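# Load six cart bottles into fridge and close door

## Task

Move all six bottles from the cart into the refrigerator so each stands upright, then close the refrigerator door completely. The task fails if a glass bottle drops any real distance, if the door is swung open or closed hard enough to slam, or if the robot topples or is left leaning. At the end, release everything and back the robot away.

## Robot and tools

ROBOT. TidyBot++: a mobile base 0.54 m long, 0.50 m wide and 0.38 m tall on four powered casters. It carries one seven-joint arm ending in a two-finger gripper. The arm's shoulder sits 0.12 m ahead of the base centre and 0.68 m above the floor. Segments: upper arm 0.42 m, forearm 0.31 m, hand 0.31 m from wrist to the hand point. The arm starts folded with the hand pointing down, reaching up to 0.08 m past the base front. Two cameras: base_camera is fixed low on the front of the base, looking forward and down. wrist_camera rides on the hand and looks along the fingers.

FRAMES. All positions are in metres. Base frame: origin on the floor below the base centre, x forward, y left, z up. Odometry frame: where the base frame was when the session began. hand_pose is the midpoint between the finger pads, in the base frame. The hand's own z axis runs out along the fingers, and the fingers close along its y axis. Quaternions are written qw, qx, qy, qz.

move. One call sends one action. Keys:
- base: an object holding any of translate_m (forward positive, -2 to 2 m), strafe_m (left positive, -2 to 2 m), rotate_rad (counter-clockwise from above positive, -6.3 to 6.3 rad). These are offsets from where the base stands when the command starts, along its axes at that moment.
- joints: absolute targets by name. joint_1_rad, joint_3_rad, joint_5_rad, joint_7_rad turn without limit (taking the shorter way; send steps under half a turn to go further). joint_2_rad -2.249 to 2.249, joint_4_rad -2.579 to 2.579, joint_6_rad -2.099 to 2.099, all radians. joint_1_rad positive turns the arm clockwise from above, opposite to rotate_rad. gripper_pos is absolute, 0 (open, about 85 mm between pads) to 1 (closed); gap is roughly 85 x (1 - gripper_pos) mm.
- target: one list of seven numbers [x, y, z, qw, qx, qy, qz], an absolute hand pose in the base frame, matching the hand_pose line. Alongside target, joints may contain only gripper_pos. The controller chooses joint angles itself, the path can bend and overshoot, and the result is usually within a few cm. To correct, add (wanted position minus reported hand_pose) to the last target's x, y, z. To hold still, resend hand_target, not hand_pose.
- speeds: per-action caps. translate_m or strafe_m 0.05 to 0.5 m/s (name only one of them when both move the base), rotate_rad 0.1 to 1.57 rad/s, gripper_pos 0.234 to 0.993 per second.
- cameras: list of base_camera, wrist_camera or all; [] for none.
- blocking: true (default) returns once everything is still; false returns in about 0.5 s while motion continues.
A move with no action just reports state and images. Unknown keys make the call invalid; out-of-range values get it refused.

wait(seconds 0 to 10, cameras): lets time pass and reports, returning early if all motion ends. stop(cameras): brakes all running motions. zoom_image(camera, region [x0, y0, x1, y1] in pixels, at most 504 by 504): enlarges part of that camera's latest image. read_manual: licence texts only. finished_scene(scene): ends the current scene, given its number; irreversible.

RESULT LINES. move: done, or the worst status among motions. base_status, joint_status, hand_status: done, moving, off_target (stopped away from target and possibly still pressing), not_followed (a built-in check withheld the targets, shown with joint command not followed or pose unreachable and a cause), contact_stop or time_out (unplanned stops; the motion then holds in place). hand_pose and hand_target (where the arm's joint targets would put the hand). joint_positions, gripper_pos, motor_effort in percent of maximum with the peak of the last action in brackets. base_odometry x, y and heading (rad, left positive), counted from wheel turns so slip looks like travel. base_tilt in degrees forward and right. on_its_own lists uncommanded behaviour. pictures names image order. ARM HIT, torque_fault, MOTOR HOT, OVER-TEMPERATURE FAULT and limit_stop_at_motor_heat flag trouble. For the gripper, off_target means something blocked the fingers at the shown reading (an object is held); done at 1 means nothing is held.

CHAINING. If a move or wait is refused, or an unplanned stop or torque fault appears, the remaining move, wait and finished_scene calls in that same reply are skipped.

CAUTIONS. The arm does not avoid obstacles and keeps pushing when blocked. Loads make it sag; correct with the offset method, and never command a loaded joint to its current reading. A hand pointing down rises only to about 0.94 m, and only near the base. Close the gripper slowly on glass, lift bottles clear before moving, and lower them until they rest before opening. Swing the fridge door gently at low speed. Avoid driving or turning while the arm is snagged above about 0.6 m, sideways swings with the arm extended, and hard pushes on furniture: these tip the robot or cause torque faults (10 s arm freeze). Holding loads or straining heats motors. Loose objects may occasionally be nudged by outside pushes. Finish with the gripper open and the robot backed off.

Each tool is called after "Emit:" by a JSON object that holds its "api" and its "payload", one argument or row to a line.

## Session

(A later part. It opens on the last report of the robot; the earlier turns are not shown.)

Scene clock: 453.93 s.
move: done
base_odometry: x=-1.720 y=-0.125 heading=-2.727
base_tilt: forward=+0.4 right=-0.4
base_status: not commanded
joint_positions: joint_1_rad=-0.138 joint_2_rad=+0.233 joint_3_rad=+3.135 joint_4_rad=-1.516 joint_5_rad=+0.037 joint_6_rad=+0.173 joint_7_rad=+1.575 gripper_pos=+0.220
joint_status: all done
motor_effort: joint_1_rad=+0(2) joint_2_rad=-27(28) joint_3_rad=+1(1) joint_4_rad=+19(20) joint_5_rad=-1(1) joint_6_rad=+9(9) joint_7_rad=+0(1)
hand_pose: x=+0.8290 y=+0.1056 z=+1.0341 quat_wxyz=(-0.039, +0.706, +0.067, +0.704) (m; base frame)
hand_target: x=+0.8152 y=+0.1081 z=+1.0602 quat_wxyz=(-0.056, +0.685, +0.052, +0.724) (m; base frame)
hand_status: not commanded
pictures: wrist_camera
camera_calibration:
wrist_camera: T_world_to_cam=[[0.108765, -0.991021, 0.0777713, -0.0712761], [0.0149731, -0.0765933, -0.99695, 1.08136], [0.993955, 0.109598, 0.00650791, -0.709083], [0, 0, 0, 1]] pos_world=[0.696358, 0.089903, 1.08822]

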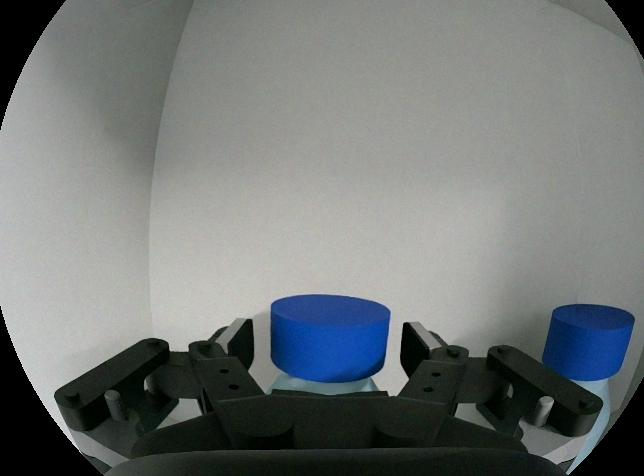

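Emit:
{"api": "move", "payload": {
  "base": {"translate_m": -0.06, "strafe_m": -0.008},
  "speeds": {"translate_m": 0.1},
  "cameras": ["wrist_camera"]
}}

Emit:
{"api": "move", "payload": {
  "base": {"translate_m": -0.5, "strafe_m": -0.03},
  "speeds": {"translate_m": 0.4},
  "joints": {"joint_1_rad": -0.01}
}}

Scene clock: 458.00 s.
move: done
base_odometry: x=-1.669 y=-0.093 heading=-2.727
base_tilt: forward=+0.4 right=-0.4
base_status: done
joint_positions: joint_1_rad=-0.138 joint_2_rad=+0.224 joint_3_rad=+3.135 joint_4_rad=-1.517 joint_5_rad=+0.037 joint_6_rad=+0.174 joint_7_rad=+1.575 gripper_pos=+0.220
joint_status: not commanded
motor_effort: joint_1_rad=+0(1) joint_2_rad=-27(31) joint_3_rad=+1(1) joint_4_rad=+19(20) joint_5_rad=+0(1) joint_6_rad=+9(9) joint_7_rad=+0(1)
hand_pose: x=+0.8259 y=+0.1052 z=+1.0393 quat_wxyz=(-0.039, +0.703, +0.067, +0.707) (m; base frame)
hand_target: x=+0.8152 y=+0.1081 z=+1.0602 quat_wxyz=(-0.056, +0.685, +0.052, +0.724) (m; base frame)
hand_status: not commanded
pictures: wrist_camera
camera_calibration:
wrist_camera: T_world_to_cam=[[0.108312, -0.991085, 0.0775782, -0.0711255], [0.0219774, -0.075631, -0.996894, 1.08063], [0.993874, 0.109681, 0.0135897, -0.713227], [0, 0, 0, 1]] pos_world=[0.692812, 0.0894647, 1.09248]

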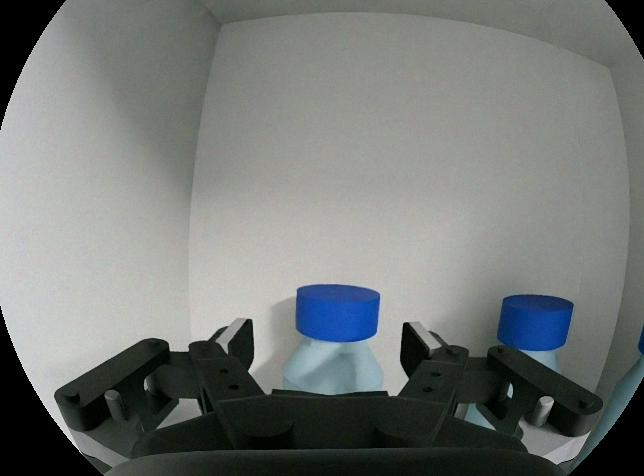

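Scene clock: 460.33 s.
move: done
base_odometry: x=-1.223 y=+0.136 heading=-2.727
base_tilt: forward=+0.4 right=-0.4
base_status: done
joint_positions: joint_1_rad=-0.016 joint_2_rad=+0.220 joint_3_rad=+3.140 joint_4_rad=-1.518 joint_5_rad=+0.037 joint_6_rad=+0.174 joint_7_rad=+1.575 gripper_pos=+0.220
joint_status: all done
motor_effort: joint_1_rad=+0(3) joint_2_rad=-27(30) joint_3_rad=+1(2) joint_4_rad=+19(20) joint_5_rad=-1(1) joint_6_rad=+9(9) joint_7_rad=+0(1)
hand_pose: x=+0.8318 y=+0.0155 z=+1.0423 quat_wxyz=(+0.006, +0.704, +0.023, +0.709) (m; base frame)
hand_target: x=+0.8234 y=+0.0099 z=+1.0602 quat_wxyz=(-0.005, +0.687, +0.004, +0.727) (m; base frame)
hand_status: not commanded
pictures: base_camera, wrist_camera
camera_calibration:
wrist_camera: T_world_to_cam=[[-0.0181055, -0.996747, 0.0785397, -0.0567428], [0.0165458, -0.0788405, -0.99675, 1.08114], [0.999699, -0.0167471, 0.0179194, -0.716714], [0, 0, 0, 1]] pos_world=[0.697583, 0.0166762, 1.09492]

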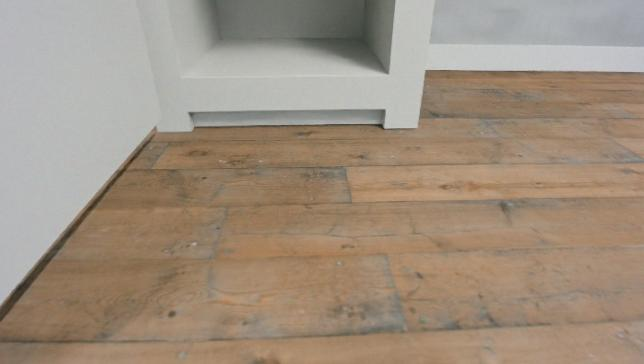

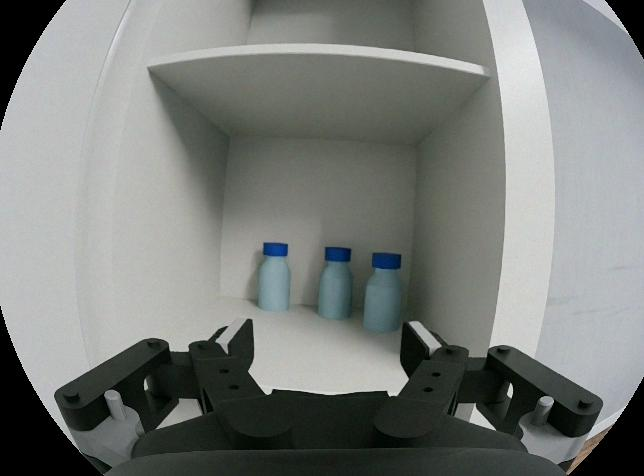

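Emit:
{"api": "move", "payload": {
  "base": {"translate_m": -0.082, "strafe_m": -0.391, "rotate_rad": -2.992},
  "speeds": {"rotate_rad": 1.2},
  "joints": {"joint_2_rad": 0.30, "joint_4_rad": -1.60, "joint_6_rad": 0.36, "gripper_pos": 0.27},
  "cameras": ["wrist_camera"]
}}

Scene clock: 475.40 s.
move: done
base_odometry: x=-1.306 y=+0.527 heading=+0.565
base_tilt: forward=+0.4 right=-0.4
base_status: done
joint_positions: joint_1_rad=-0.007 joint_2_rad=+0.302 joint_3_rad=+3.141 joint_4_rad=-1.584 joint_5_rad=+0.037 joint_6_rad=+0.310 joint_7_rad=+1.575 gripper_pos=+0.271
joint_status: all done
motor_effort: joint_1_rad=+0(6) joint_2_rad=-29(33) joint_3_rad=+1(5) joint_4_rad=+18(19) joint_5_rad=+0(2) joint_6_rad=+9(10) joint_7_rad=+0(1)
hand_pose: x=+0.8543 y=+0.0103 z=+0.9838 quat_wxyz=(+0.007, +0.709, +0.021, +0.705) (m; base frame)
hand_target: x=+0.8519 y=+0.0102 z=+0.9917 quat_wxyz=(-0.005, +0.696, +0.004, +0.718) (m; base frame)
hand_status: not commanded
pictures: wrist_camera
camera_calibration:
wrist_camera: T_world_to_cam=[[-0.0218491, -0.996719, 0.0779379, -0.0530806], [0.00315822, -0.0780249, -0.996946, 1.03364], [0.999756, -0.0215363, 0.00485264, -0.725442], [0, 0, 0, 1]] pos_world=[0.720841, 0.0121196, 1.03814]

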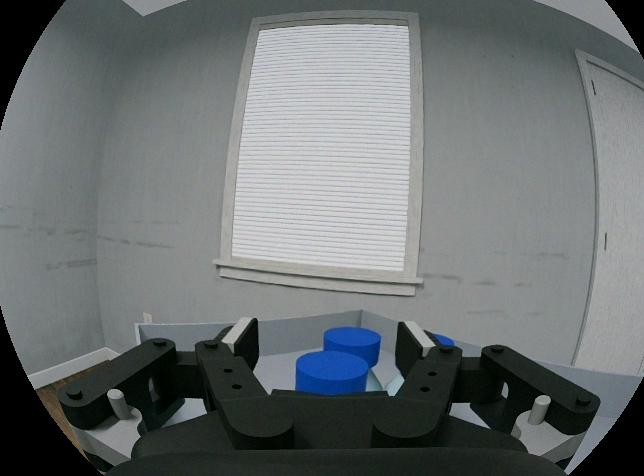

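Emit:
{"api": "move", "payload": {
  "base": {"translate_m": 0.05},
  "speeds": {"translate_m": 0.08},
  "joints": {"joint_2_rad": 0.36, "joint_4_rad": -1.717, "joint_6_rad": 0.53},
  "cameras": ["wrist_camera"]
}}

Scene clock: 478.77 s.
move: done
base_odometry: x=-1.263 y=+0.554 heading=+0.564
base_tilt: forward=+0.4 right=-0.4
base_status: done
joint_positions: joint_1_rad=-0.007 joint_2_rad=+0.357 joint_3_rad=+3.141 joint_4_rad=-1.703 joint_5_rad=+0.037 joint_6_rad=+0.477 joint_7_rad=+1.575 gripper_pos=+0.271
joint_status: all done
motor_effort: joint_1_rad=+0(1) joint_2_rad=-29(33) joint_3_rad=+1(2) joint_4_rad=+17(19) joint_5_rad=-1(1) joint_6_rad=+9(10) joint_7_rad=+1(1)
hand_pose: x=+0.8547 y=+0.0121 z=+0.9246 quat_wxyz=(+0.004, +0.711, +0.022, +0.703) (m; base frame)
hand_target: x=+0.8533 y=+0.0102 z=+0.9306 quat_wxyz=(-0.005, +0.699, +0.004, +0.715) (m; base frame)
hand_status: not commanded
pictures: wrist_camera
camera_calibration:
wrist_camera: T_world_to_cam=[[-0.015688, -0.99701, 0.0756651, -0.0498396], [-0.00253497, -0.0756345, -0.997132, 0.979767], [0.999874, -0.0158349, -0.00134084, -0.719959], [0, 0, 0, 1]] pos_world=[0.72157, 0.0130132, 0.979763]

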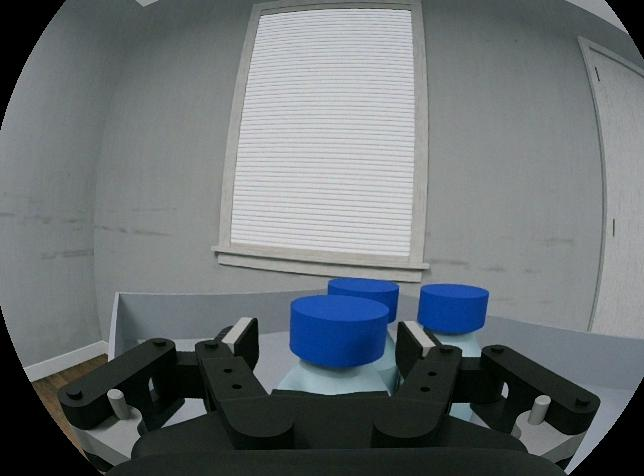

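Emit:
{"api": "move", "payload": {
  "base": {"translate_m": 0.0265, "strafe_m": -0.006},
  "speeds": {"translate_m": 0.05},
  "cameras": ["wrist_camera"]
}}

Scene clock: 482.60 s.
move: done
base_odometry: x=-1.238 y=+0.563 heading=+0.564
base_tilt: forward=+0.5 right=-0.4
base_status: done
joint_positions: joint_1_rad=-0.007 joint_2_rad=+0.357 joint_3_rad=+3.141 joint_4_rad=-1.703 joint_5_rad=+0.037 joint_6_rad=+0.478 joint_7_rad=+1.575 gripper_pos=+0.271
joint_status: not commanded
motor_effort: joint_1_rad=+0(1) joint_2_rad=-30(32) joint_3_rad=+1(1) joint_4_rad=+18(19) joint_5_rad=-1(1) joint_6_rad=+9(10) joint_7_rad=+0(1)
hand_pose: x=+0.8548 y=+0.0121 z=+0.9248 quat_wxyz=(+0.004, +0.711, +0.022, +0.703) (m; base frame)
hand_target: x=+0.8533 y=+0.0102 z=+0.9306 quat_wxyz=(-0.005, +0.699, +0.004, +0.715) (m; base frame)
hand_status: not commanded
pictures: wrist_camera
camera_calibration:
wrist_camera: T_world_to_cam=[[-0.0157329, -0.997014, 0.0756012, -0.0497392], [-0.00115026, -0.0755924, -0.997138, 0.978833], [0.999876, -0.0157749, 0.000042467, -0.721353], [0, 0, 0, 1]] pos_world=[0.721607, 0.0130224, 0.979822]

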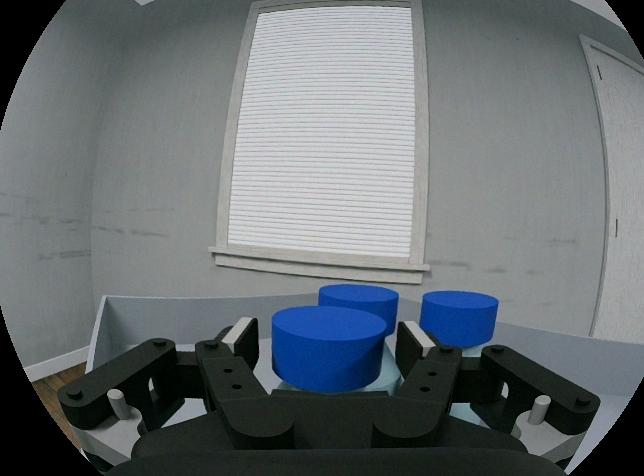

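Emit:
{"api": "move", "payload": {
  "base": {"translate_m": 0.006},
  "speeds": {"translate_m": 0.05},
  "cameras": []
}}

Emit:
{"api": "move", "payload": {
  "joints": {"gripper_pos": 0.6},
  "speeds": {"gripper_pos": 0.234},
  "cameras": ["wrist_camera"]
}}

Scene clock: 484.93 s.
move: done
base_odometry: x=-1.232 y=+0.566 heading=+0.564
base_tilt: forward=+0.4 right=-0.4
base_status: done
joint_positions: joint_1_rad=-0.007 joint_2_rad=+0.359 joint_3_rad=+3.141 joint_4_rad=-1.703 joint_5_rad=+0.037 joint_6_rad=+0.479 joint_7_rad=+1.575 gripper_pos=+0.271
joint_status: not commanded
motor_effort: joint_1_rad=+0(3) joint_2_rad=-29(33) joint_3_rad=+1(2) joint_4_rad=+17(19) joint_5_rad=-1(1) joint_6_rad=+9(9) joint_7_rad=+0(1)
hand_pose: x=+0.8551 y=+0.0122 z=+0.9242 quat_wxyz=(+0.004, +0.711, +0.022, +0.703) (m; base frame)
hand_target: x=+0.8533 y=+0.0102 z=+0.9306 quat_wxyz=(-0.005, +0.699, +0.004, +0.715) (m; base frame)
hand_status: not commanded
pictures: none
No camera images: "cameras" was empty.

Scene clock: 486.67 s.
move: off_target
base_odometry: x=-1.232 y=+0.566 heading=+0.564
base_tilt: forward=+0.4 right=-0.4
base_status: not commanded
joint_positions: joint_1_rad=-0.007 joint_2_rad=+0.359 joint_3_rad=+3.141 joint_4_rad=-1.703 joint_5_rad=+0.037 joint_6_rad=+0.479 joint_7_rad=+1.575 gripper_pos=+0.423
joint_status: gripper_pos off_target (ended at +0.423, target +0.600)
motor_effort: joint_1_rad=+1(2) joint_2_rad=-29(30) joint_3_rad=+1(2) joint_4_rad=+18(18) joint_5_rad=-1(2) joint_6_rad=+9(9) joint_7_rad=+1(1)
hand_pose: x=+0.8551 y=+0.0126 z=+0.9242 quat_wxyz=(+0.004, +0.711, +0.022, +0.703) (m; base frame)
hand_target: x=+0.8533 y=+0.0102 z=+0.9306 quat_wxyz=(-0.005, +0.699, +0.004, +0.715) (m; base frame)
hand_status: not commanded
pictures: wrist_camera
camera_calibration:
wrist_camera: T_world_to_cam=[[-0.0150408, -0.99704, 0.0754049, -0.0496623], [-0.00136092, -0.0753929, -0.997153, 0.97847], [0.999886, -0.0151006, -0.000222917, -0.721373], [0, 0, 0, 1]] pos_world=[0.721875, 0.0133612, 0.979269]

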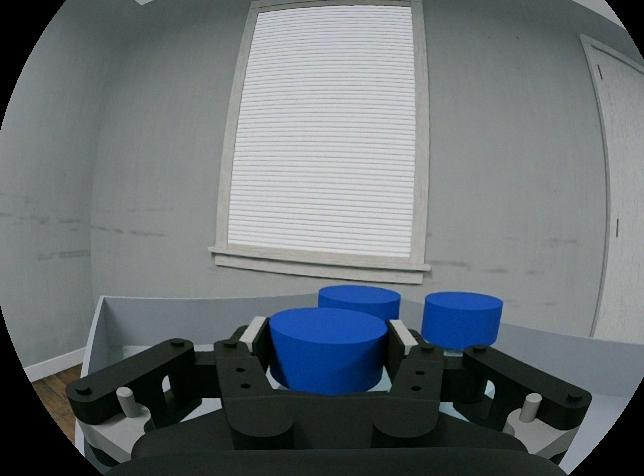

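Emit:
{"api": "move", "payload": {
  "joints": {"joint_2_rad": 0.20, "joint_4_rad": -1.40, "joint_6_rad": 0.22},
  "cameras": ["wrist_camera"]
}}

Emit:
{"api": "move", "payload": {
  "base": {"translate_m": -0.3},
  "speeds": {"translate_m": 0.35},
  "cameras": []
}}

Emit:
{"api": "move", "payload": {
  "base": {"translate_m": 0.066, "strafe_m": -0.418, "rotate_rad": 2.992},
  "speeds": {"rotate_rad": 0.8, "translate_m": 0.2},
  "joints": {"joint_1_rad": -0.205, "joint_2_rad": 0.20, "joint_4_rad": -1.287, "joint_6_rad": 0.0}
}}

Scene clock: 496.37 s.
move: done
base_odometry: x=-1.232 y=+0.566 heading=+0.564
base_tilt: forward=+0.4 right=-0.4
base_status: not commanded
joint_positions: joint_1_rad=-0.007 joint_2_rad=+0.250 joint_3_rad=+3.141 joint_4_rad=-1.446 joint_5_rad=+0.037 joint_6_rad=+0.255 joint_7_rad=+1.575 gripper_pos=+0.423
joint_status: all done
motor_effort: joint_1_rad=+0(2) joint_2_rad=-33(38) joint_3_rad=+0(2) joint_4_rad=+24(25) joint_5_rad=+0(2) joint_6_rad=+13(16) joint_7_rad=+0(1)
hand_pose: x=+0.8435 y=+0.0100 z=+1.0905 quat_wxyz=(+0.009, +0.660, +0.019, +0.751) (m; base frame)
hand_target: x=+0.8224 y=+0.0099 z=+1.1441 quat_wxyz=(-0.005, +0.637, +0.004, +0.771) (m; base frame)
hand_status: not commanded
pictures: wrist_camera
camera_calibration:
wrist_camera: T_world_to_cam=[[-0.0335168, -0.996735, 0.0734514, -0.047174], [0.13809, -0.0774063, -0.98739, 1.01585], [0.989852, -0.0229512, 0.140234, -0.854444], [0, 0, 0, 1]] pos_world=[0.703913, 0.0120024, 1.12632]

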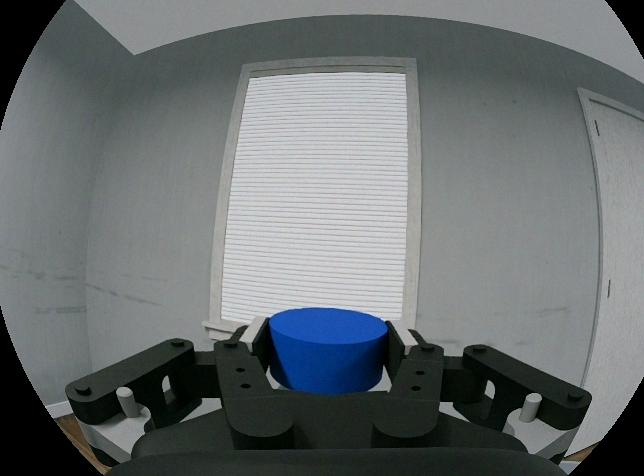

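Scene clock: 498.27 s.
move: done
base_odometry: x=-1.486 y=+0.406 heading=+0.564
base_tilt: forward=+0.4 right=-0.4
base_status: done
joint_positions: joint_1_rad=-0.007 joint_2_rad=+0.248 joint_3_rad=+3.141 joint_4_rad=-1.446 joint_5_rad=+0.037 joint_6_rad=+0.252 joint_7_rad=+1.575 gripper_pos=+0.423
joint_status: not commanded
motor_effort: joint_1_rad=+0(2) joint_2_rad=-33(38) joint_3_rad=+1(2) joint_4_rad=+23(24) joint_5_rad=-1(2) joint_6_rad=+13(14) joint_7_rad=+0(1)
hand_pose: x=+0.8429 y=+0.0101 z=+1.0911 quat_wxyz=(+0.009, +0.660, +0.019, +0.751) (m; base frame)
hand_target: x=+0.8224 y=+0.0099 z=+1.1441 quat_wxyz=(-0.005, +0.637, +0.004, +0.771) (m; base frame)
hand_status: not commanded
pictures: none
No camera images: "cameras" was empty.

Scene clock: 503.00 s.
move: done
base_odometry: x=-1.207 y=+0.088 heading=-2.727
base_tilt: forward=+0.4 right=-0.4
base_status: done
joint_positions: joint_1_rad=-0.212 joint_2_rad=+0.247 joint_3_rad=+3.133 joint_4_rad=-1.345 joint_5_rad=+0.037 joint_6_rad=+0.036 joint_7_rad=+1.575 gripper_pos=+0.423
joint_status: all done
motor_effort: joint_1_rad=+0(6) joint_2_rad=-33(36) joint_3_rad=+1(5) joint_4_rad=+23(24) joint_5_rad=-1(1) joint_6_rad=+13(14) joint_7_rad=+0(1)
hand_pose: x=+0.8297 y=+0.1601 z=+1.0874 quat_wxyz=(-0.065, +0.696, +0.091, +0.709) (m; base frame)
hand_target: x=+0.8106 y=+0.1467 z=+1.1466 quat_wxyz=(-0.077, +0.673, +0.070, +0.732) (m; base frame)
hand_status: not commanded
pictures: base_camera, wrist_camera
camera_calibration:
wrist_camera: T_world_to_cam=[[0.177845, -0.981042, 0.076995, -0.0795384], [0.0386888, -0.0712112, -0.996711, 1.11791], [0.983298, 0.180239, 0.0252908, -0.738962], [0, 0, 0, 1]] pos_world=[0.697514, 0.134767, 1.13905]

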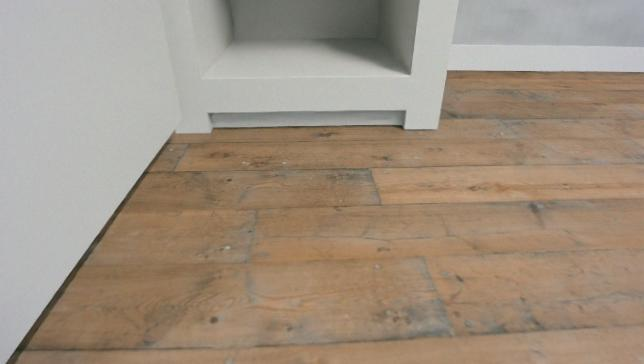

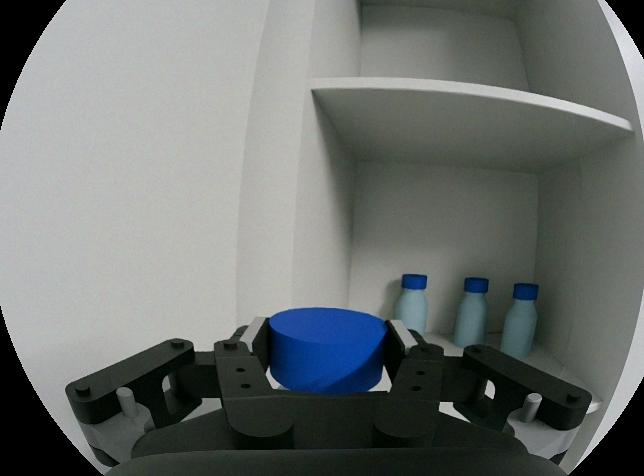

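Emit:
{"api": "move", "payload": {
  "base": {"translate_m": 0.345, "strafe_m": -0.035},
  "speeds": {"translate_m": 0.25},
  "joints": {"joint_2_rad": 0.20, "joint_4_rad": -1.42, "joint_6_rad": 0.135}
}}

Scene clock: 510.17 s.
move: done
base_odometry: x=-1.537 y=-0.019 heading=-2.726
base_tilt: forward=+0.4 right=-0.4
base_status: done
joint_positions: joint_1_rad=-0.212 joint_2_rad=+0.247 joint_3_rad=+3.133 joint_4_rad=-1.435 joint_5_rad=+0.037 joint_6_rad=+0.069 joint_7_rad=+1.575 gripper_pos=+0.423
joint_status: all done
motor_effort: joint_1_rad=+1(1) joint_2_rad=-33(36) joint_3_rad=+0(2) joint_4_rad=+23(25) joint_5_rad=+0(1) joint_6_rad=+13(15) joint_7_rad=+0(1)
hand_pose: x=+0.8273 y=+0.1600 z=+1.0417 quat_wxyz=(-0.064, +0.716, +0.094, +0.689) (m; base frame)
hand_target: x=+0.8113 y=+0.1469 z=+1.1054 quat_wxyz=(-0.077, +0.673, +0.070, +0.733) (m; base frame)
hand_status: not commanded
pictures: base_camera, wrist_camera
camera_calibration:
wrist_camera: T_world_to_cam=[[0.183406, -0.979851, 0.0790829, -0.0826623], [-0.0164799, -0.0835009, -0.996371, 1.11962], [0.982899, 0.181437, -0.0314624, -0.676134], [0, 0, 0, 1]] pos_world=[0.698184, 0.135169, 1.10083]

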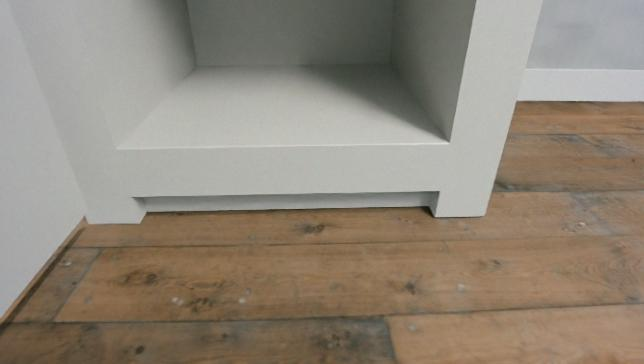

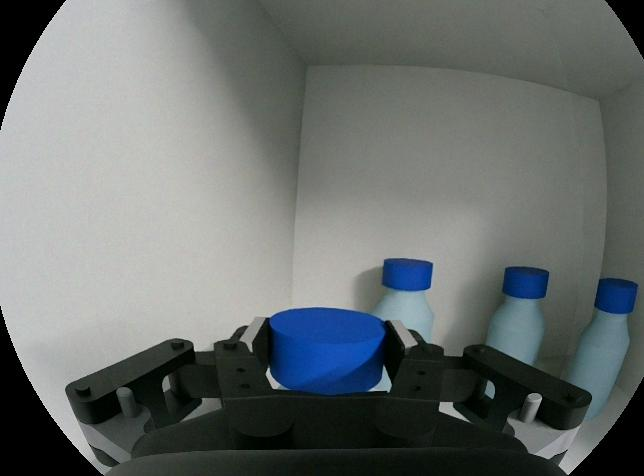

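Emit:
{"api": "move", "payload": {
  "joints": {"joint_4_rad": -1.445, "joint_6_rad": 0.18},
  "cameras": []
}}

Emit:
{"api": "move", "payload": {
  "joints": {"joint_4_rad": -1.465, "joint_6_rad": 0.195},
  "cameras": []
}}

Emit:
{"api": "move", "payload": {
  "joints": {"joint_4_rad": -1.485, "joint_6_rad": 0.205},
  "cameras": ["wrist_camera"]
}}

Scene clock: 515.50 s.
move: done
base_odometry: x=-1.537 y=-0.019 heading=-2.726
base_tilt: forward=+0.4 right=-0.4
base_status: not commanded
joint_positions: joint_1_rad=-0.212 joint_2_rad=+0.247 joint_3_rad=+3.133 joint_4_rad=-1.455 joint_5_rad=+0.037 joint_6_rad=+0.108 joint_7_rad=+1.575 gripper_pos=+0.423
joint_status: all done
motor_effort: joint_1_rad=+1(1) joint_2_rad=-33(33) joint_3_rad=+0(1) joint_4_rad=+23(24) joint_5_rad=-1(1) joint_6_rad=+13(14) joint_7_rad=+1(1)
hand_pose: x=+0.8266 y=+0.1603 z=+1.0415 quat_wxyz=(-0.065, +0.709, +0.094, +0.696) (m; base frame)
hand_target: x=+0.8102 y=+0.1467 z=+1.1038 quat_wxyz=(-0.077, +0.665, +0.069, +0.739) (m; base frame)
hand_status: not commanded
pictures: none
No camera images: "cameras" was empty.

Scene clock: 516.07 s.
move: done
base_odometry: x=-1.537 y=-0.019 heading=-2.726
base_tilt: forward=+0.4 right=-0.4
base_status: not commanded
joint_positions: joint_1_rad=-0.212 joint_2_rad=+0.247 joint_3_rad=+3.133 joint_4_rad=-1.467 joint_5_rad=+0.037 joint_6_rad=+0.126 joint_7_rad=+1.575 gripper_pos=+0.423
joint_status: all done
motor_effort: joint_1_rad=+0(1) joint_2_rad=-32(33) joint_3_rad=+1(1) joint_4_rad=+23(23) joint_5_rad=-1(1) joint_6_rad=+12(13) joint_7_rad=+0(0)
hand_pose: x=+0.8261 y=+0.1604 z=+1.0401 quat_wxyz=(-0.065, +0.707, +0.094, +0.698) (m; base frame)
hand_target: x=+0.8099 y=+0.1466 z=+1.0959 quat_wxyz=(-0.077, +0.667, +0.069, +0.738) (m; base frame)
hand_status: not commanded
pictures: none
No camera images: "cameras" was empty.

Scene clock: 516.63 s.
move: done
base_odometry: x=-1.537 y=-0.019 heading=-2.726
base_tilt: forward=+0.4 right=-0.5
base_status: not commanded
joint_positions: joint_1_rad=-0.212 joint_2_rad=+0.245 joint_3_rad=+3.134 joint_4_rad=-1.478 joint_5_rad=+0.037 joint_6_rad=+0.144 joint_7_rad=+1.575 gripper_pos=+0.423
joint_status: all done
motor_effort: joint_1_rad=-1(1) joint_2_rad=-30(32) joint_3_rad=+0(1) joint_4_rad=+20(23) joint_5_rad=-1(1) joint_6_rad=+11(13) joint_7_rad=+0(1)
hand_pose: x=+0.8251 y=+0.1602 z=+1.0395 quat_wxyz=(-0.066, +0.704, +0.094, +0.701) (m; base frame)
hand_target: x=+0.8095 y=+0.1465 z=+1.0866 quat_wxyz=(-0.077, +0.671, +0.069, +0.734) (m; base frame)
hand_status: not commanded
pictures: wrist_camera
camera_calibration:
wrist_camera: T_world_to_cam=[[0.183205, -0.980007, 0.0776018, -0.0801444], [0.0164887, -0.0758635, -0.996982, 1.08963], [0.982936, 0.183932, 0.00226044, -0.709592], [0, 0, 0, 1]] pos_world=[0.6942, 0.134638, 1.09417]

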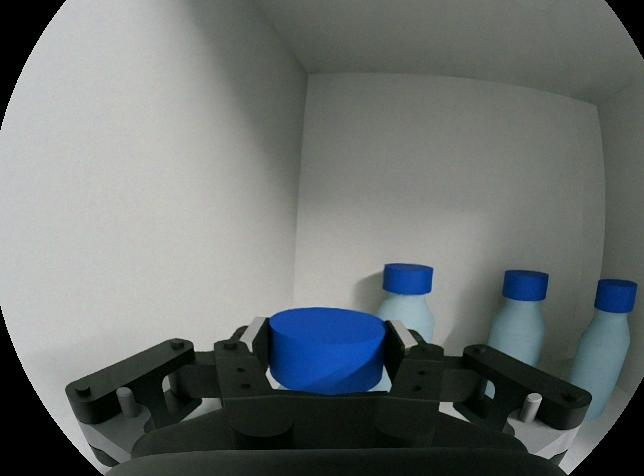

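Emit:
{"api": "move", "payload": {
  "joints": {"joint_4_rad": -1.50, "joint_6_rad": 0.215},
  "cameras": ["wrist_camera"]
}}

Scene clock: 528.50 s.
move: done
base_odometry: x=-1.537 y=-0.019 heading=-2.726
base_tilt: forward=+0.4 right=-0.4
base_status: not commanded
joint_positions: joint_1_rad=-0.212 joint_2_rad=+0.244 joint_3_rad=+3.134 joint_4_rad=-1.488 joint_5_rad=+0.037 joint_6_rad=+0.159 joint_7_rad=+1.575 gripper_pos=+0.423
joint_status: all done
motor_effort: joint_1_rad=-1(1) joint_2_rad=-29(30) joint_3_rad=+0(1) joint_4_rad=+20(21) joint_5_rad=-1(1) joint_6_rad=+10(11) joint_7_rad=+0(1)
hand_pose: x=+0.8240 y=+0.1601 z=+1.0391 quat_wxyz=(-0.066, +0.702, +0.093, +0.703) (m; base frame)
hand_target: x=+0.8091 y=+0.1464 z=+1.0804 quat_wxyz=(-0.077, +0.673, +0.070, +0.733) (m; base frame)
hand_status: not commanded
pictures: wrist_camera
camera_calibration:
wrist_camera: T_world_to_cam=[[0.183125, -0.980044, 0.0773215, -0.0796833], [0.0230148, -0.0743561, -0.996966, 1.08365], [0.98282, 0.184349, 0.00893909, -0.715403], [0, 0, 0, 1]] pos_world=[0.692764, 0.134366, 1.09292]

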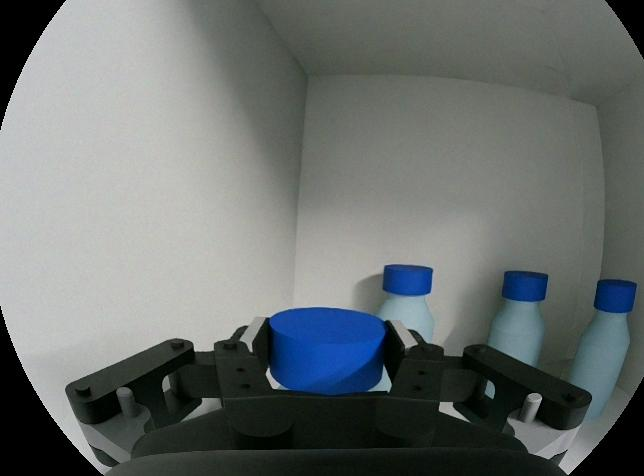

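Emit:
{"api": "move", "payload": {
  "joints": {"joint_4_rad": -1.52, "joint_6_rad": 0.23},
  "cameras": []
}}

Emit:
{"api": "move", "payload": {
  "joints": {"joint_4_rad": -1.54, "joint_6_rad": 0.24},
  "cameras": ["wrist_camera"]
}}

Scene clock: 531.30 s.
move: done
base_odometry: x=-1.537 y=-0.019 heading=-2.726
base_tilt: forward=+0.4 right=-0.4
base_status: not commanded
joint_positions: joint_1_rad=-0.212 joint_2_rad=+0.241 joint_3_rad=+3.134 joint_4_rad=-1.502 joint_5_rad=+0.037 joint_6_rad=+0.181 joint_7_rad=+1.575 gripper_pos=+0.423
joint_status: all done
motor_effort: joint_1_rad=-2(2) joint_2_rad=-28(29) joint_3_rad=-1(1) joint_4_rad=+18(21) joint_5_rad=-1(2) joint_6_rad=+9(10) joint_7_rad=+0(1)
hand_pose: x=+0.8226 y=+0.1598 z=+1.0392 quat_wxyz=(-0.066, +0.698, +0.093, +0.707) (m; base frame)
hand_target: x=+0.8084 y=+0.1463 z=+1.0726 quat_wxyz=(-0.077, +0.674, +0.070, +0.731) (m; base frame)
hand_status: not commanded
pictures: none
No camera images: "cameras" was empty.

Scene clock: 531.87 s.
move: done
base_odometry: x=-1.537 y=-0.019 heading=-2.726
base_tilt: forward=+0.4 right=-0.4
base_status: not commanded
joint_positions: joint_1_rad=-0.212 joint_2_rad=+0.238 joint_3_rad=+3.134 joint_4_rad=-1.515 joint_5_rad=+0.037 joint_6_rad=+0.199 joint_7_rad=+1.575 gripper_pos=+0.423
joint_status: all done
motor_effort: joint_1_rad=-1(3) joint_2_rad=-27(28) joint_3_rad=-1(1) joint_4_rad=+17(19) joint_5_rad=-1(1) joint_6_rad=+8(9) joint_7_rad=+0(1)
hand_pose: x=+0.8205 y=+0.1594 z=+1.0394 quat_wxyz=(-0.067, +0.695, +0.093, +0.710) (m; base frame)
hand_target: x=+0.8076 y=+0.1461 z=+1.0633 quat_wxyz=(-0.076, +0.678, +0.070, +0.728) (m; base frame)
hand_status: not commanded
pictures: wrist_camera
camera_calibration:
wrist_camera: T_world_to_cam=[[0.18247, -0.980224, 0.0765845, -0.0784204], [0.0418143, -0.0700851, -0.996664, 1.06752], [0.982322, 0.185064, 0.028199, -0.731544], [0, 0, 0, 1]] pos_world=[0.688283, 0.13333, 1.09059]

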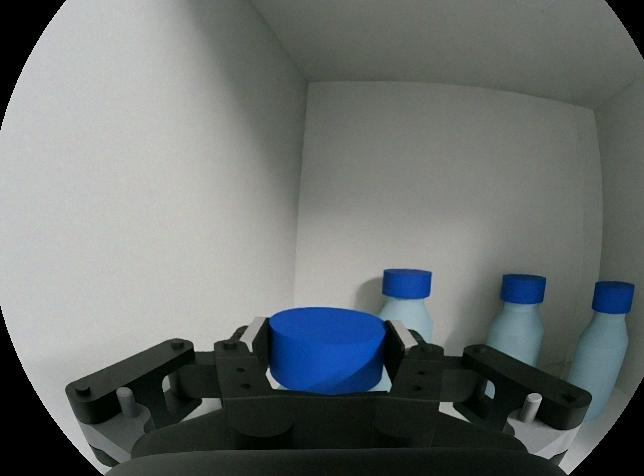

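Emit:
{"api": "move", "payload": {
  "joints": {"gripper_pos": 0.29},
  "speeds": {"gripper_pos": 0.234},
  "cameras": ["wrist_camera"]
}}

Scene clock: 536.40 s.
move: done
base_odometry: x=-1.537 y=-0.019 heading=-2.726
base_tilt: forward=+0.3 right=-0.4
base_status: not commanded
joint_positions: joint_1_rad=-0.212 joint_2_rad=+0.237 joint_3_rad=+3.134 joint_4_rad=-1.521 joint_5_rad=+0.037 joint_6_rad=+0.199 joint_7_rad=+1.575 gripper_pos=+0.291
joint_status: all done
motor_effort: joint_1_rad=+0(1) joint_2_rad=-27(28) joint_3_rad=+1(1) joint_4_rad=+18(20) joint_5_rad=+0(1) joint_6_rad=+9(9) joint_7_rad=+0(1)
hand_pose: x=+0.8201 y=+0.1593 z=+1.0357 quat_wxyz=(-0.067, +0.697, +0.093, +0.708) (m; base frame)
hand_target: x=+0.8076 y=+0.1461 z=+1.0633 quat_wxyz=(-0.076, +0.678, +0.070, +0.728) (m; base frame)
hand_status: not commanded
pictures: wrist_camera
camera_calibration:
wrist_camera: T_world_to_cam=[[0.182891, -0.98013, 0.0767897, -0.0787449], [0.0361258, -0.0713545, -0.996797, 1.06893], [0.982469, 0.185079, 0.0223579, -0.725081], [0, 0, 0, 1]] pos_world=[0.688156, 0.13329, 1.08776]

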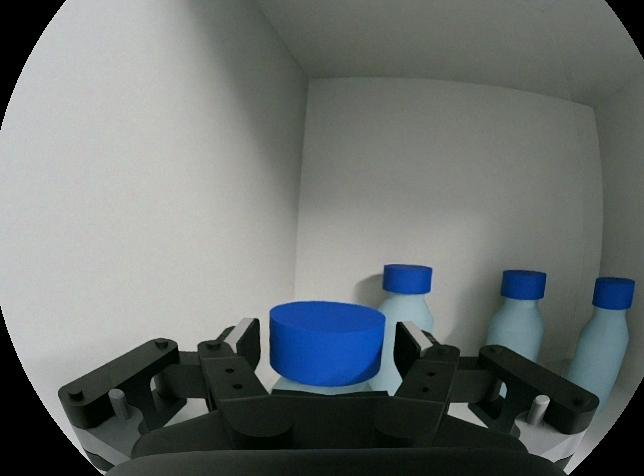

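Emit:
{"api": "move", "payload": {
  "base": {"translate_m": -0.06, "strafe_m": -0.011},
  "speeds": {"translate_m": 0.1},
  "cameras": ["wrist_camera"]
}}

Scene clock: 539.13 s.
move: done
base_odometry: x=-1.486 y=+0.015 heading=-2.726
base_tilt: forward=+0.4 right=-0.4
base_status: done
joint_positions: joint_1_rad=-0.212 joint_2_rad=+0.225 joint_3_rad=+3.134 joint_4_rad=-1.523 joint_5_rad=+0.037 joint_6_rad=+0.199 joint_7_rad=+1.575 gripper_pos=+0.291
joint_status: not commanded
motor_effort: joint_1_rad=+0(1) joint_2_rad=-27(31) joint_3_rad=+1(1) joint_4_rad=+19(20) joint_5_rad=-1(1) joint_6_rad=+9(9) joint_7_rad=+0(1)
hand_pose: x=+0.8158 y=+0.1584 z=+1.0429 quat_wxyz=(-0.067, +0.694, +0.093, +0.711) (m; base frame)
hand_target: x=+0.8076 y=+0.1461 z=+1.0633 quat_wxyz=(-0.076, +0.678, +0.070, +0.728) (m; base frame)
hand_status: not commanded
pictures: wrist_camera
camera_calibration:
wrist_camera: T_world_to_cam=[[0.182167, -0.980285, 0.0765325, -0.078529], [0.0455783, -0.0693326, -0.996552, 1.06786], [0.982211, 0.185027, 0.0320495, -0.73081], [0, 0, 0, 1]] pos_world=[0.683444, 0.132277, 1.09361]

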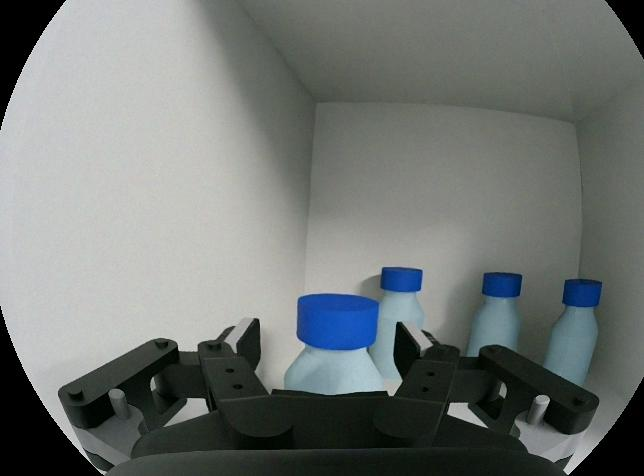

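Emit:
{"api": "move", "payload": {
  "base": {"translate_m": -0.29, "strafe_m": 0.0},
  "speeds": {"translate_m": 0.3},
  "joints": {"joint_1_rad": -0.01}
}}

Scene clock: 544.17 s.
move: done
base_odometry: x=-1.221 y=+0.132 heading=-2.726
base_tilt: forward=+0.4 right=-0.4
base_status: done
joint_positions: joint_1_rad=-0.017 joint_2_rad=+0.220 joint_3_rad=+3.140 joint_4_rad=-1.524 joint_5_rad=+0.037 joint_6_rad=+0.199 joint_7_rad=+1.575 gripper_pos=+0.291
joint_status: all done
motor_effort: joint_1_rad=+0(2) joint_2_rad=-27(30) joint_3_rad=+1(2) joint_4_rad=+19(20) joint_5_rad=-1(1) joint_6_rad=+9(9) joint_7_rad=+0(1)
hand_pose: x=+0.8313 y=+0.0166 z=+1.0467 quat_wxyz=(+0.005, +0.697, +0.023, +0.716) (m; base frame)
hand_target: x=+0.8229 y=+0.0099 z=+1.0633 quat_wxyz=(-0.005, +0.682, +0.004, +0.732) (m; base frame)
hand_status: not commanded
pictures: base_camera, wrist_camera
camera_calibration:
wrist_camera: T_world_to_cam=[[-0.0174172, -0.996835, 0.0775643, -0.0554918], [0.036151, -0.0781532, -0.996286, 1.06885], [0.999195, -0.0145484, 0.0373978, -0.7363], [0, 0, 0, 1]] pos_world=[0.696101, 0.0175056, 1.09672]

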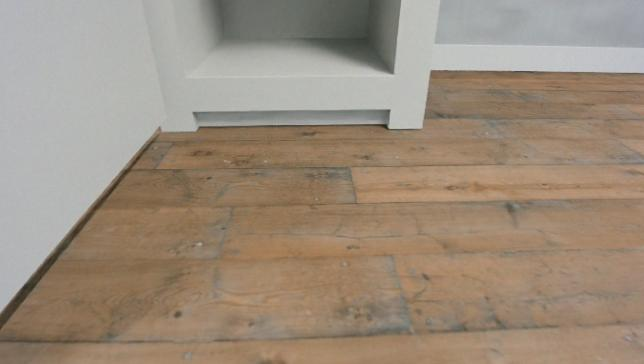

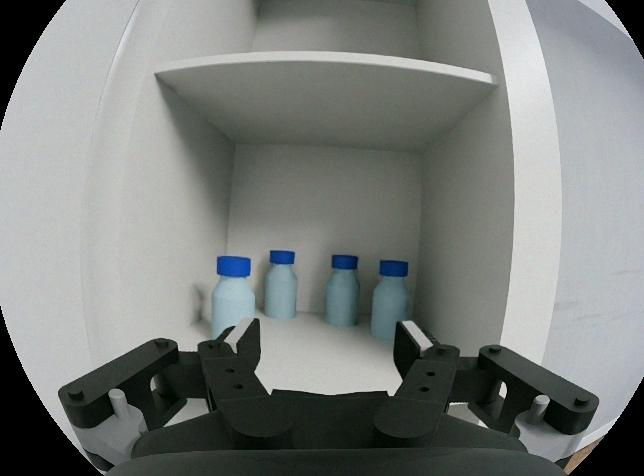

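Emit:
{"api": "move", "payload": {
  "base": {"translate_m": -0.656, "strafe_m": 0.361, "rotate_rad": -2.0447},
  "speeds": {"rotate_rad": 1.2, "translate_m": 0.5},
  "joints": {"joint_1_rad": -0.01, "joint_2_rad": 0.30, "joint_4_rad": -1.60, "joint_6_rad": 0.36, "gripper_pos": 0.27}
}}

Scene clock: 554.87 s.
move: done
base_odometry: x=-0.475 y=+0.067 heading=+1.512
base_tilt: forward=+0.4 right=-0.4
base_status: done
joint_positions: joint_1_rad=-0.005 joint_2_rad=+0.313 joint_3_rad=+3.143 joint_4_rad=-1.583 joint_5_rad=+0.037 joint_6_rad=+0.310 joint_7_rad=+1.575 gripper_pos=+0.271
joint_status: all done
motor_effort: joint_1_rad=+0(5) joint_2_rad=-29(34) joint_3_rad=+1(3) joint_4_rad=+19(19) joint_5_rad=-1(1) joint_6_rad=+9(10) joint_7_rad=+0(1)
hand_pose: x=+0.8575 y=+0.0079 z=+0.9772 quat_wxyz=(+0.009, +0.712, +0.020, +0.702) (m; base frame)
hand_target: x=+0.8519 y=+0.0102 z=+0.9917 quat_wxyz=(-0.005, +0.696, +0.004, +0.718) (m; base frame)
hand_status: not commanded
pictures: base_camera, wrist_camera
camera_calibration:
wrist_camera: T_world_to_cam=[[-0.0246915, -0.996593, 0.0786931, -0.0532217], [-0.00565917, -0.0785765, -0.996892, 1.03436], [0.999679, -0.0250601, -0.00369972, -0.720184], [0, 0, 0, 1]] pos_world=[0.724492, 0.0101886, 1.03267]

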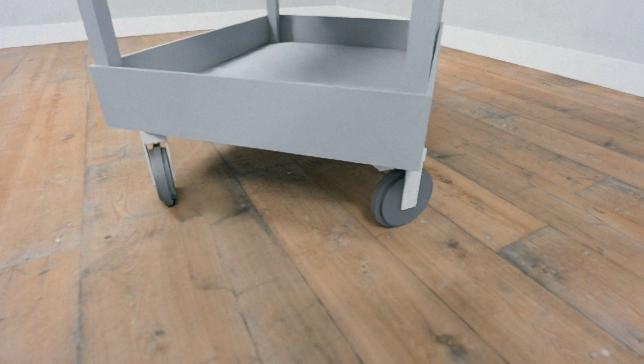

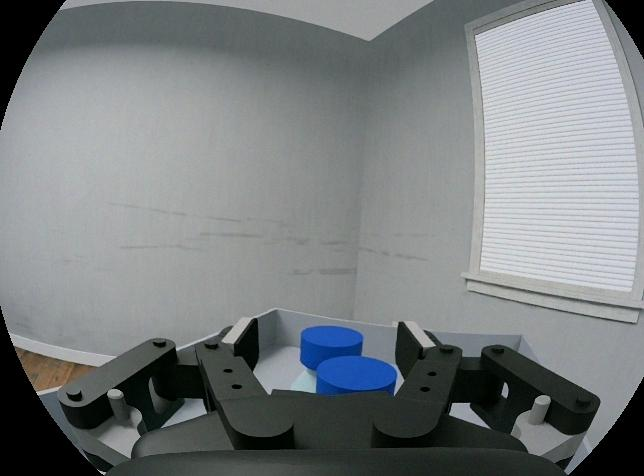

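Emit:
{"api": "move", "payload": {
  "base": {"translate_m": 0.0, "strafe_m": -0.016},
  "speeds": {"strafe_m": 0.08},
  "joints": {"joint_2_rad": 0.36, "joint_4_rad": -1.717, "joint_6_rad": 0.53},
  "cameras": ["wrist_camera"]
}}

Scene clock: 560.90 s.
move: done
base_odometry: x=-0.458 y=+0.066 heading=+1.511
base_tilt: forward=+0.4 right=-0.3
base_status: done
joint_positions: joint_1_rad=-0.004 joint_2_rad=+0.350 joint_3_rad=+3.143 joint_4_rad=-1.702 joint_5_rad=+0.037 joint_6_rad=+0.477 joint_7_rad=+1.575 gripper_pos=+0.271
joint_status: all done
motor_effort: joint_1_rad=+0(3) joint_2_rad=-29(31) joint_3_rad=+1(3) joint_4_rad=+18(20) joint_5_rad=-1(1) joint_6_rad=+9(10) joint_7_rad=+0(1)
hand_pose: x=+0.8533 y=+0.0087 z=+0.9299 quat_wxyz=(+0.006, +0.709, +0.020, +0.705) (m; base frame)
hand_target: x=+0.8533 y=+0.0102 z=+0.9306 quat_wxyz=(-0.005, +0.699, +0.004, +0.715) (m; base frame)
hand_status: not commanded
pictures: wrist_camera
camera_calibration:
wrist_camera: T_world_to_cam=[[-0.0210267, -0.996876, 0.0761287, -0.0494994], [0.00461744, -0.0762415, -0.997079, 0.978661], [0.999768, -0.0206137, 0.00620612, -0.725408], [0, 0, 0, 1]] pos_world=[0.71968, 0.0103165, 0.984072]

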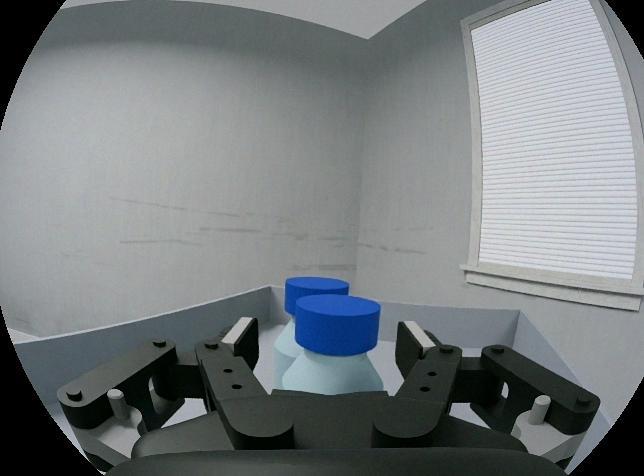

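Emit:
{"api": "move", "payload": {
  "base": {"translate_m": 0.04, "strafe_m": -0.005},
  "speeds": {"translate_m": 0.08},
  "cameras": ["wrist_camera"]
}}

Scene clock: 563.37 s.
move: done
base_odometry: x=-0.451 y=+0.105 heading=+1.511
base_tilt: forward=+0.4 right=-0.4
base_status: done
joint_positions: joint_1_rad=-0.004 joint_2_rad=+0.352 joint_3_rad=+3.143 joint_4_rad=-1.702 joint_5_rad=+0.037 joint_6_rad=+0.479 joint_7_rad=+1.575 gripper_pos=+0.271
joint_status: not commanded
motor_effort: joint_1_rad=+0(1) joint_2_rad=-29(31) joint_3_rad=+1(1) joint_4_rad=+17(18) joint_5_rad=+0(1) joint_6_rad=+9(9) joint_7_rad=+0(1)
hand_pose: x=+0.8537 y=+0.0088 z=+0.9290 quat_wxyz=(+0.006, +0.709, +0.020, +0.705) (m; base frame)
hand_target: x=+0.8533 y=+0.0102 z=+0.9306 quat_wxyz=(-0.005, +0.699, +0.004, +0.715) (m; base frame)
hand_status: not commanded
pictures: wrist_camera
camera_calibration:
wrist_camera: T_world_to_cam=[[-0.0209461, -0.996881, 0.0760944, -0.0494311], [0.00455272, -0.0762054, -0.997082, 0.977781], [0.99977, -0.0205385, 0.00613473, -0.725741], [0, 0, 0, 1]] pos_world=[0.720087, 0.0103297, 0.983141]

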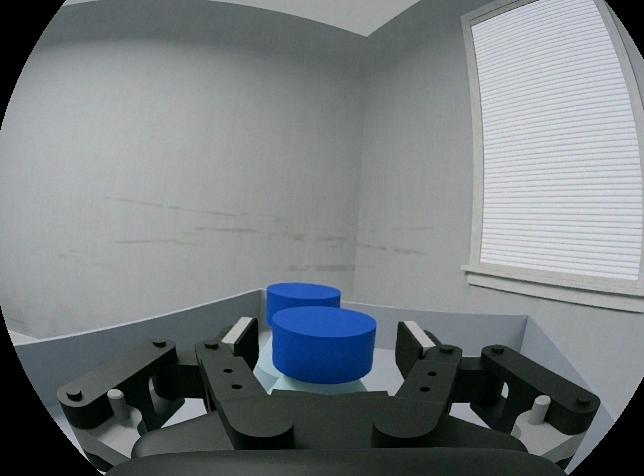

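Emit:
{"api": "move", "payload": {
  "base": {"translate_m": 0.019, "strafe_m": 0.0015},
  "speeds": {"translate_m": 0.05},
  "cameras": ["wrist_camera"]
}}

Scene clock: 565.90 s.
move: done
base_odometry: x=-0.451 y=+0.125 heading=+1.511
base_tilt: forward=+0.4 right=-0.4
base_status: done
joint_positions: joint_1_rad=-0.004 joint_2_rad=+0.353 joint_3_rad=+3.143 joint_4_rad=-1.702 joint_5_rad=+0.037 joint_6_rad=+0.480 joint_7_rad=+1.575 gripper_pos=+0.271
joint_status: not commanded
motor_effort: joint_1_rad=+1(1) joint_2_rad=-29(32) joint_3_rad=+1(1) joint_4_rad=+18(18) joint_5_rad=+0(1) joint_6_rad=+8(9) joint_7_rad=+1(1)
hand_pose: x=+0.8537 y=+0.0088 z=+0.9288 quat_wxyz=(+0.006, +0.709, +0.020, +0.705) (m; base frame)
hand_target: x=+0.8533 y=+0.0102 z=+0.9306 quat_wxyz=(-0.005, +0.699, +0.004, +0.715) (m; base frame)
hand_status: not commanded
pictures: wrist_camera
camera_calibration:
wrist_camera: T_world_to_cam=[[-0.0209352, -0.996881, 0.0760866, -0.0494156], [0.0045975, -0.0761984, -0.997082, 0.9776], [0.99977, -0.0205243, 0.00617839, -0.725864], [0, 0, 0, 1]] pos_world=[0.720168, 0.0103322, 0.982992]

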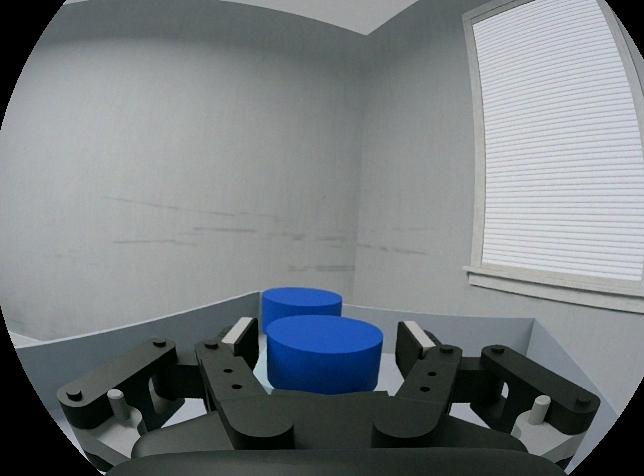

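Emit:
{"api": "move", "payload": {
  "joints": {"gripper_pos": 0.6},
  "speeds": {"gripper_pos": 0.234},
  "cameras": ["wrist_camera"]
}}

Scene clock: 569.10 s.
move: off_target
base_odometry: x=-0.451 y=+0.125 heading=+1.511
base_tilt: forward=+0.4 right=-0.4
base_status: not commanded
joint_positions: joint_1_rad=-0.004 joint_2_rad=+0.353 joint_3_rad=+3.143 joint_4_rad=-1.703 joint_5_rad=+0.037 joint_6_rad=+0.481 joint_7_rad=+1.575 gripper_pos=+0.430
joint_status: gripper_pos off_target (ended at +0.430, target +0.600)
motor_effort: joint_1_rad=+1(2) joint_2_rad=-29(30) joint_3_rad=+1(2) joint_4_rad=+16(19) joint_5_rad=-1(2) joint_6_rad=+9(9) joint_7_rad=+1(1)
hand_pose: x=+0.8537 y=+0.0092 z=+0.9292 quat_wxyz=(+0.006, +0.708, +0.020, +0.706) (m; base frame)
hand_target: x=+0.8533 y=+0.0102 z=+0.9306 quat_wxyz=(-0.005, +0.699, +0.004, +0.715) (m; base frame)
hand_status: not commanded
pictures: wrist_camera
camera_calibration:
wrist_camera: T_world_to_cam=[[-0.0202921, -0.996914, 0.0758386, -0.0492851], [0.0059901, -0.0759741, -0.997092, 0.976858], [0.999776, -0.0197788, 0.00751328, -0.72709], [0, 0, 0, 1]] pos_world=[0.720075, 0.0107019, 0.983218]

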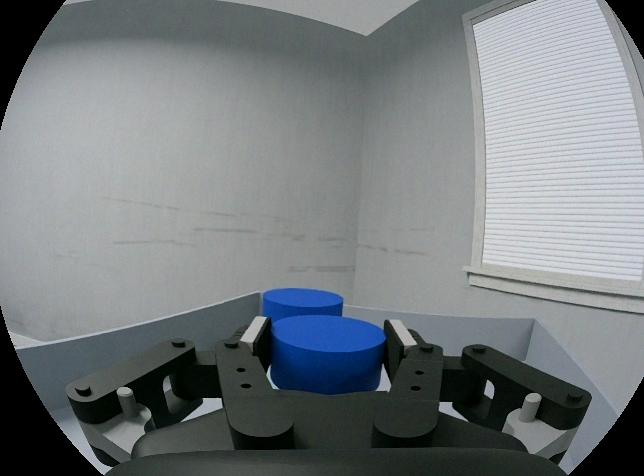

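Emit:
{"api": "move", "payload": {
  "joints": {"joint_2_rad": 0.20, "joint_4_rad": -1.40, "joint_6_rad": 0.22},
  "cameras": ["wrist_camera"]
}}

Emit:
{"api": "move", "payload": {
  "base": {"translate_m": -0.3},
  "speeds": {"translate_m": 0.35},
  "cameras": ["base_camera"]
}}

Scene clock: 572.73 s.
move: done
base_odometry: x=-0.451 y=+0.125 heading=+1.511
base_tilt: forward=+0.4 right=-0.4
base_status: not commanded
joint_positions: joint_1_rad=-0.004 joint_2_rad=+0.241 joint_3_rad=+3.143 joint_4_rad=-1.439 joint_5_rad=+0.037 joint_6_rad=+0.260 joint_7_rad=+1.575 gripper_pos=+0.430
joint_status: all done
motor_effort: joint_1_rad=+0(2) joint_2_rad=-32(37) joint_3_rad=+1(2) joint_4_rad=+21(24) joint_5_rad=-1(2) joint_6_rad=+12(15) joint_7_rad=+0(1)
hand_pose: x=+0.8398 y=+0.0068 z=+1.1027 quat_wxyz=(+0.011, +0.652, +0.018, +0.758) (m; base frame)
hand_target: x=+0.8224 y=+0.0099 z=+1.1440 quat_wxyz=(-0.005, +0.637, +0.004, +0.771) (m; base frame)
hand_status: not commanded
pictures: wrist_camera
camera_calibration:
wrist_camera: T_world_to_cam=[[-0.0396246, -0.996546, 0.0729827, -0.0457717], [0.158528, -0.0783848, -0.984238, 1.00748], [0.986559, -0.0274302, 0.161087, -0.872685], [0, 0, 0, 1]] pos_world=[0.699428, 0.00941931, 1.13552]

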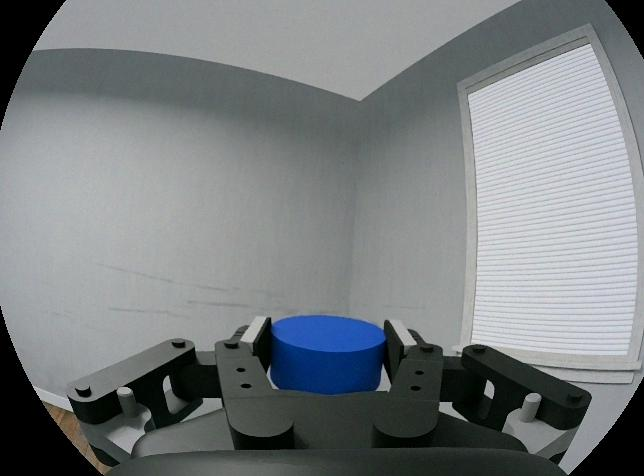

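Scene clock: 574.80 s.
move: done
base_odometry: x=-0.469 y=-0.175 heading=+1.511
base_tilt: forward=+0.4 right=-0.4
base_status: done
joint_positions: joint_1_rad=-0.005 joint_2_rad=+0.236 joint_3_rad=+3.142 joint_4_rad=-1.439 joint_5_rad=+0.037 joint_6_rad=+0.257 joint_7_rad=+1.575 gripper_pos=+0.430
joint_status: not commanded
motor_effort: joint_1_rad=+0(2) joint_2_rad=-31(35) joint_3_rad=+1(2) joint_4_rad=+23(24) joint_5_rad=-1(1) joint_6_rad=+12(13) joint_7_rad=+0(1)
hand_pose: x=+0.8375 y=+0.0073 z=+1.1059 quat_wxyz=(+0.011, +0.651, +0.018, +0.759) (m; base frame)
hand_target: x=+0.8224 y=+0.0099 z=+1.1440 quat_wxyz=(-0.005, +0.637, +0.004, +0.771) (m; base frame)
hand_status: not commanded
pictures: base_camera

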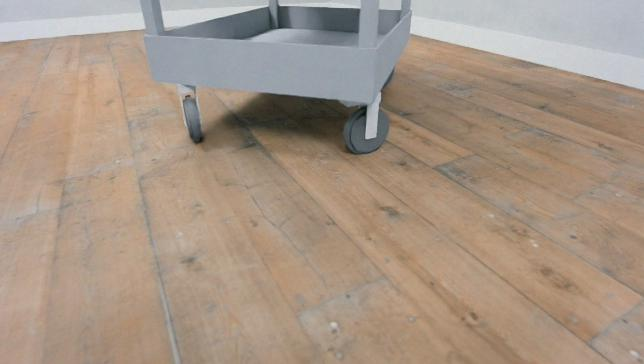

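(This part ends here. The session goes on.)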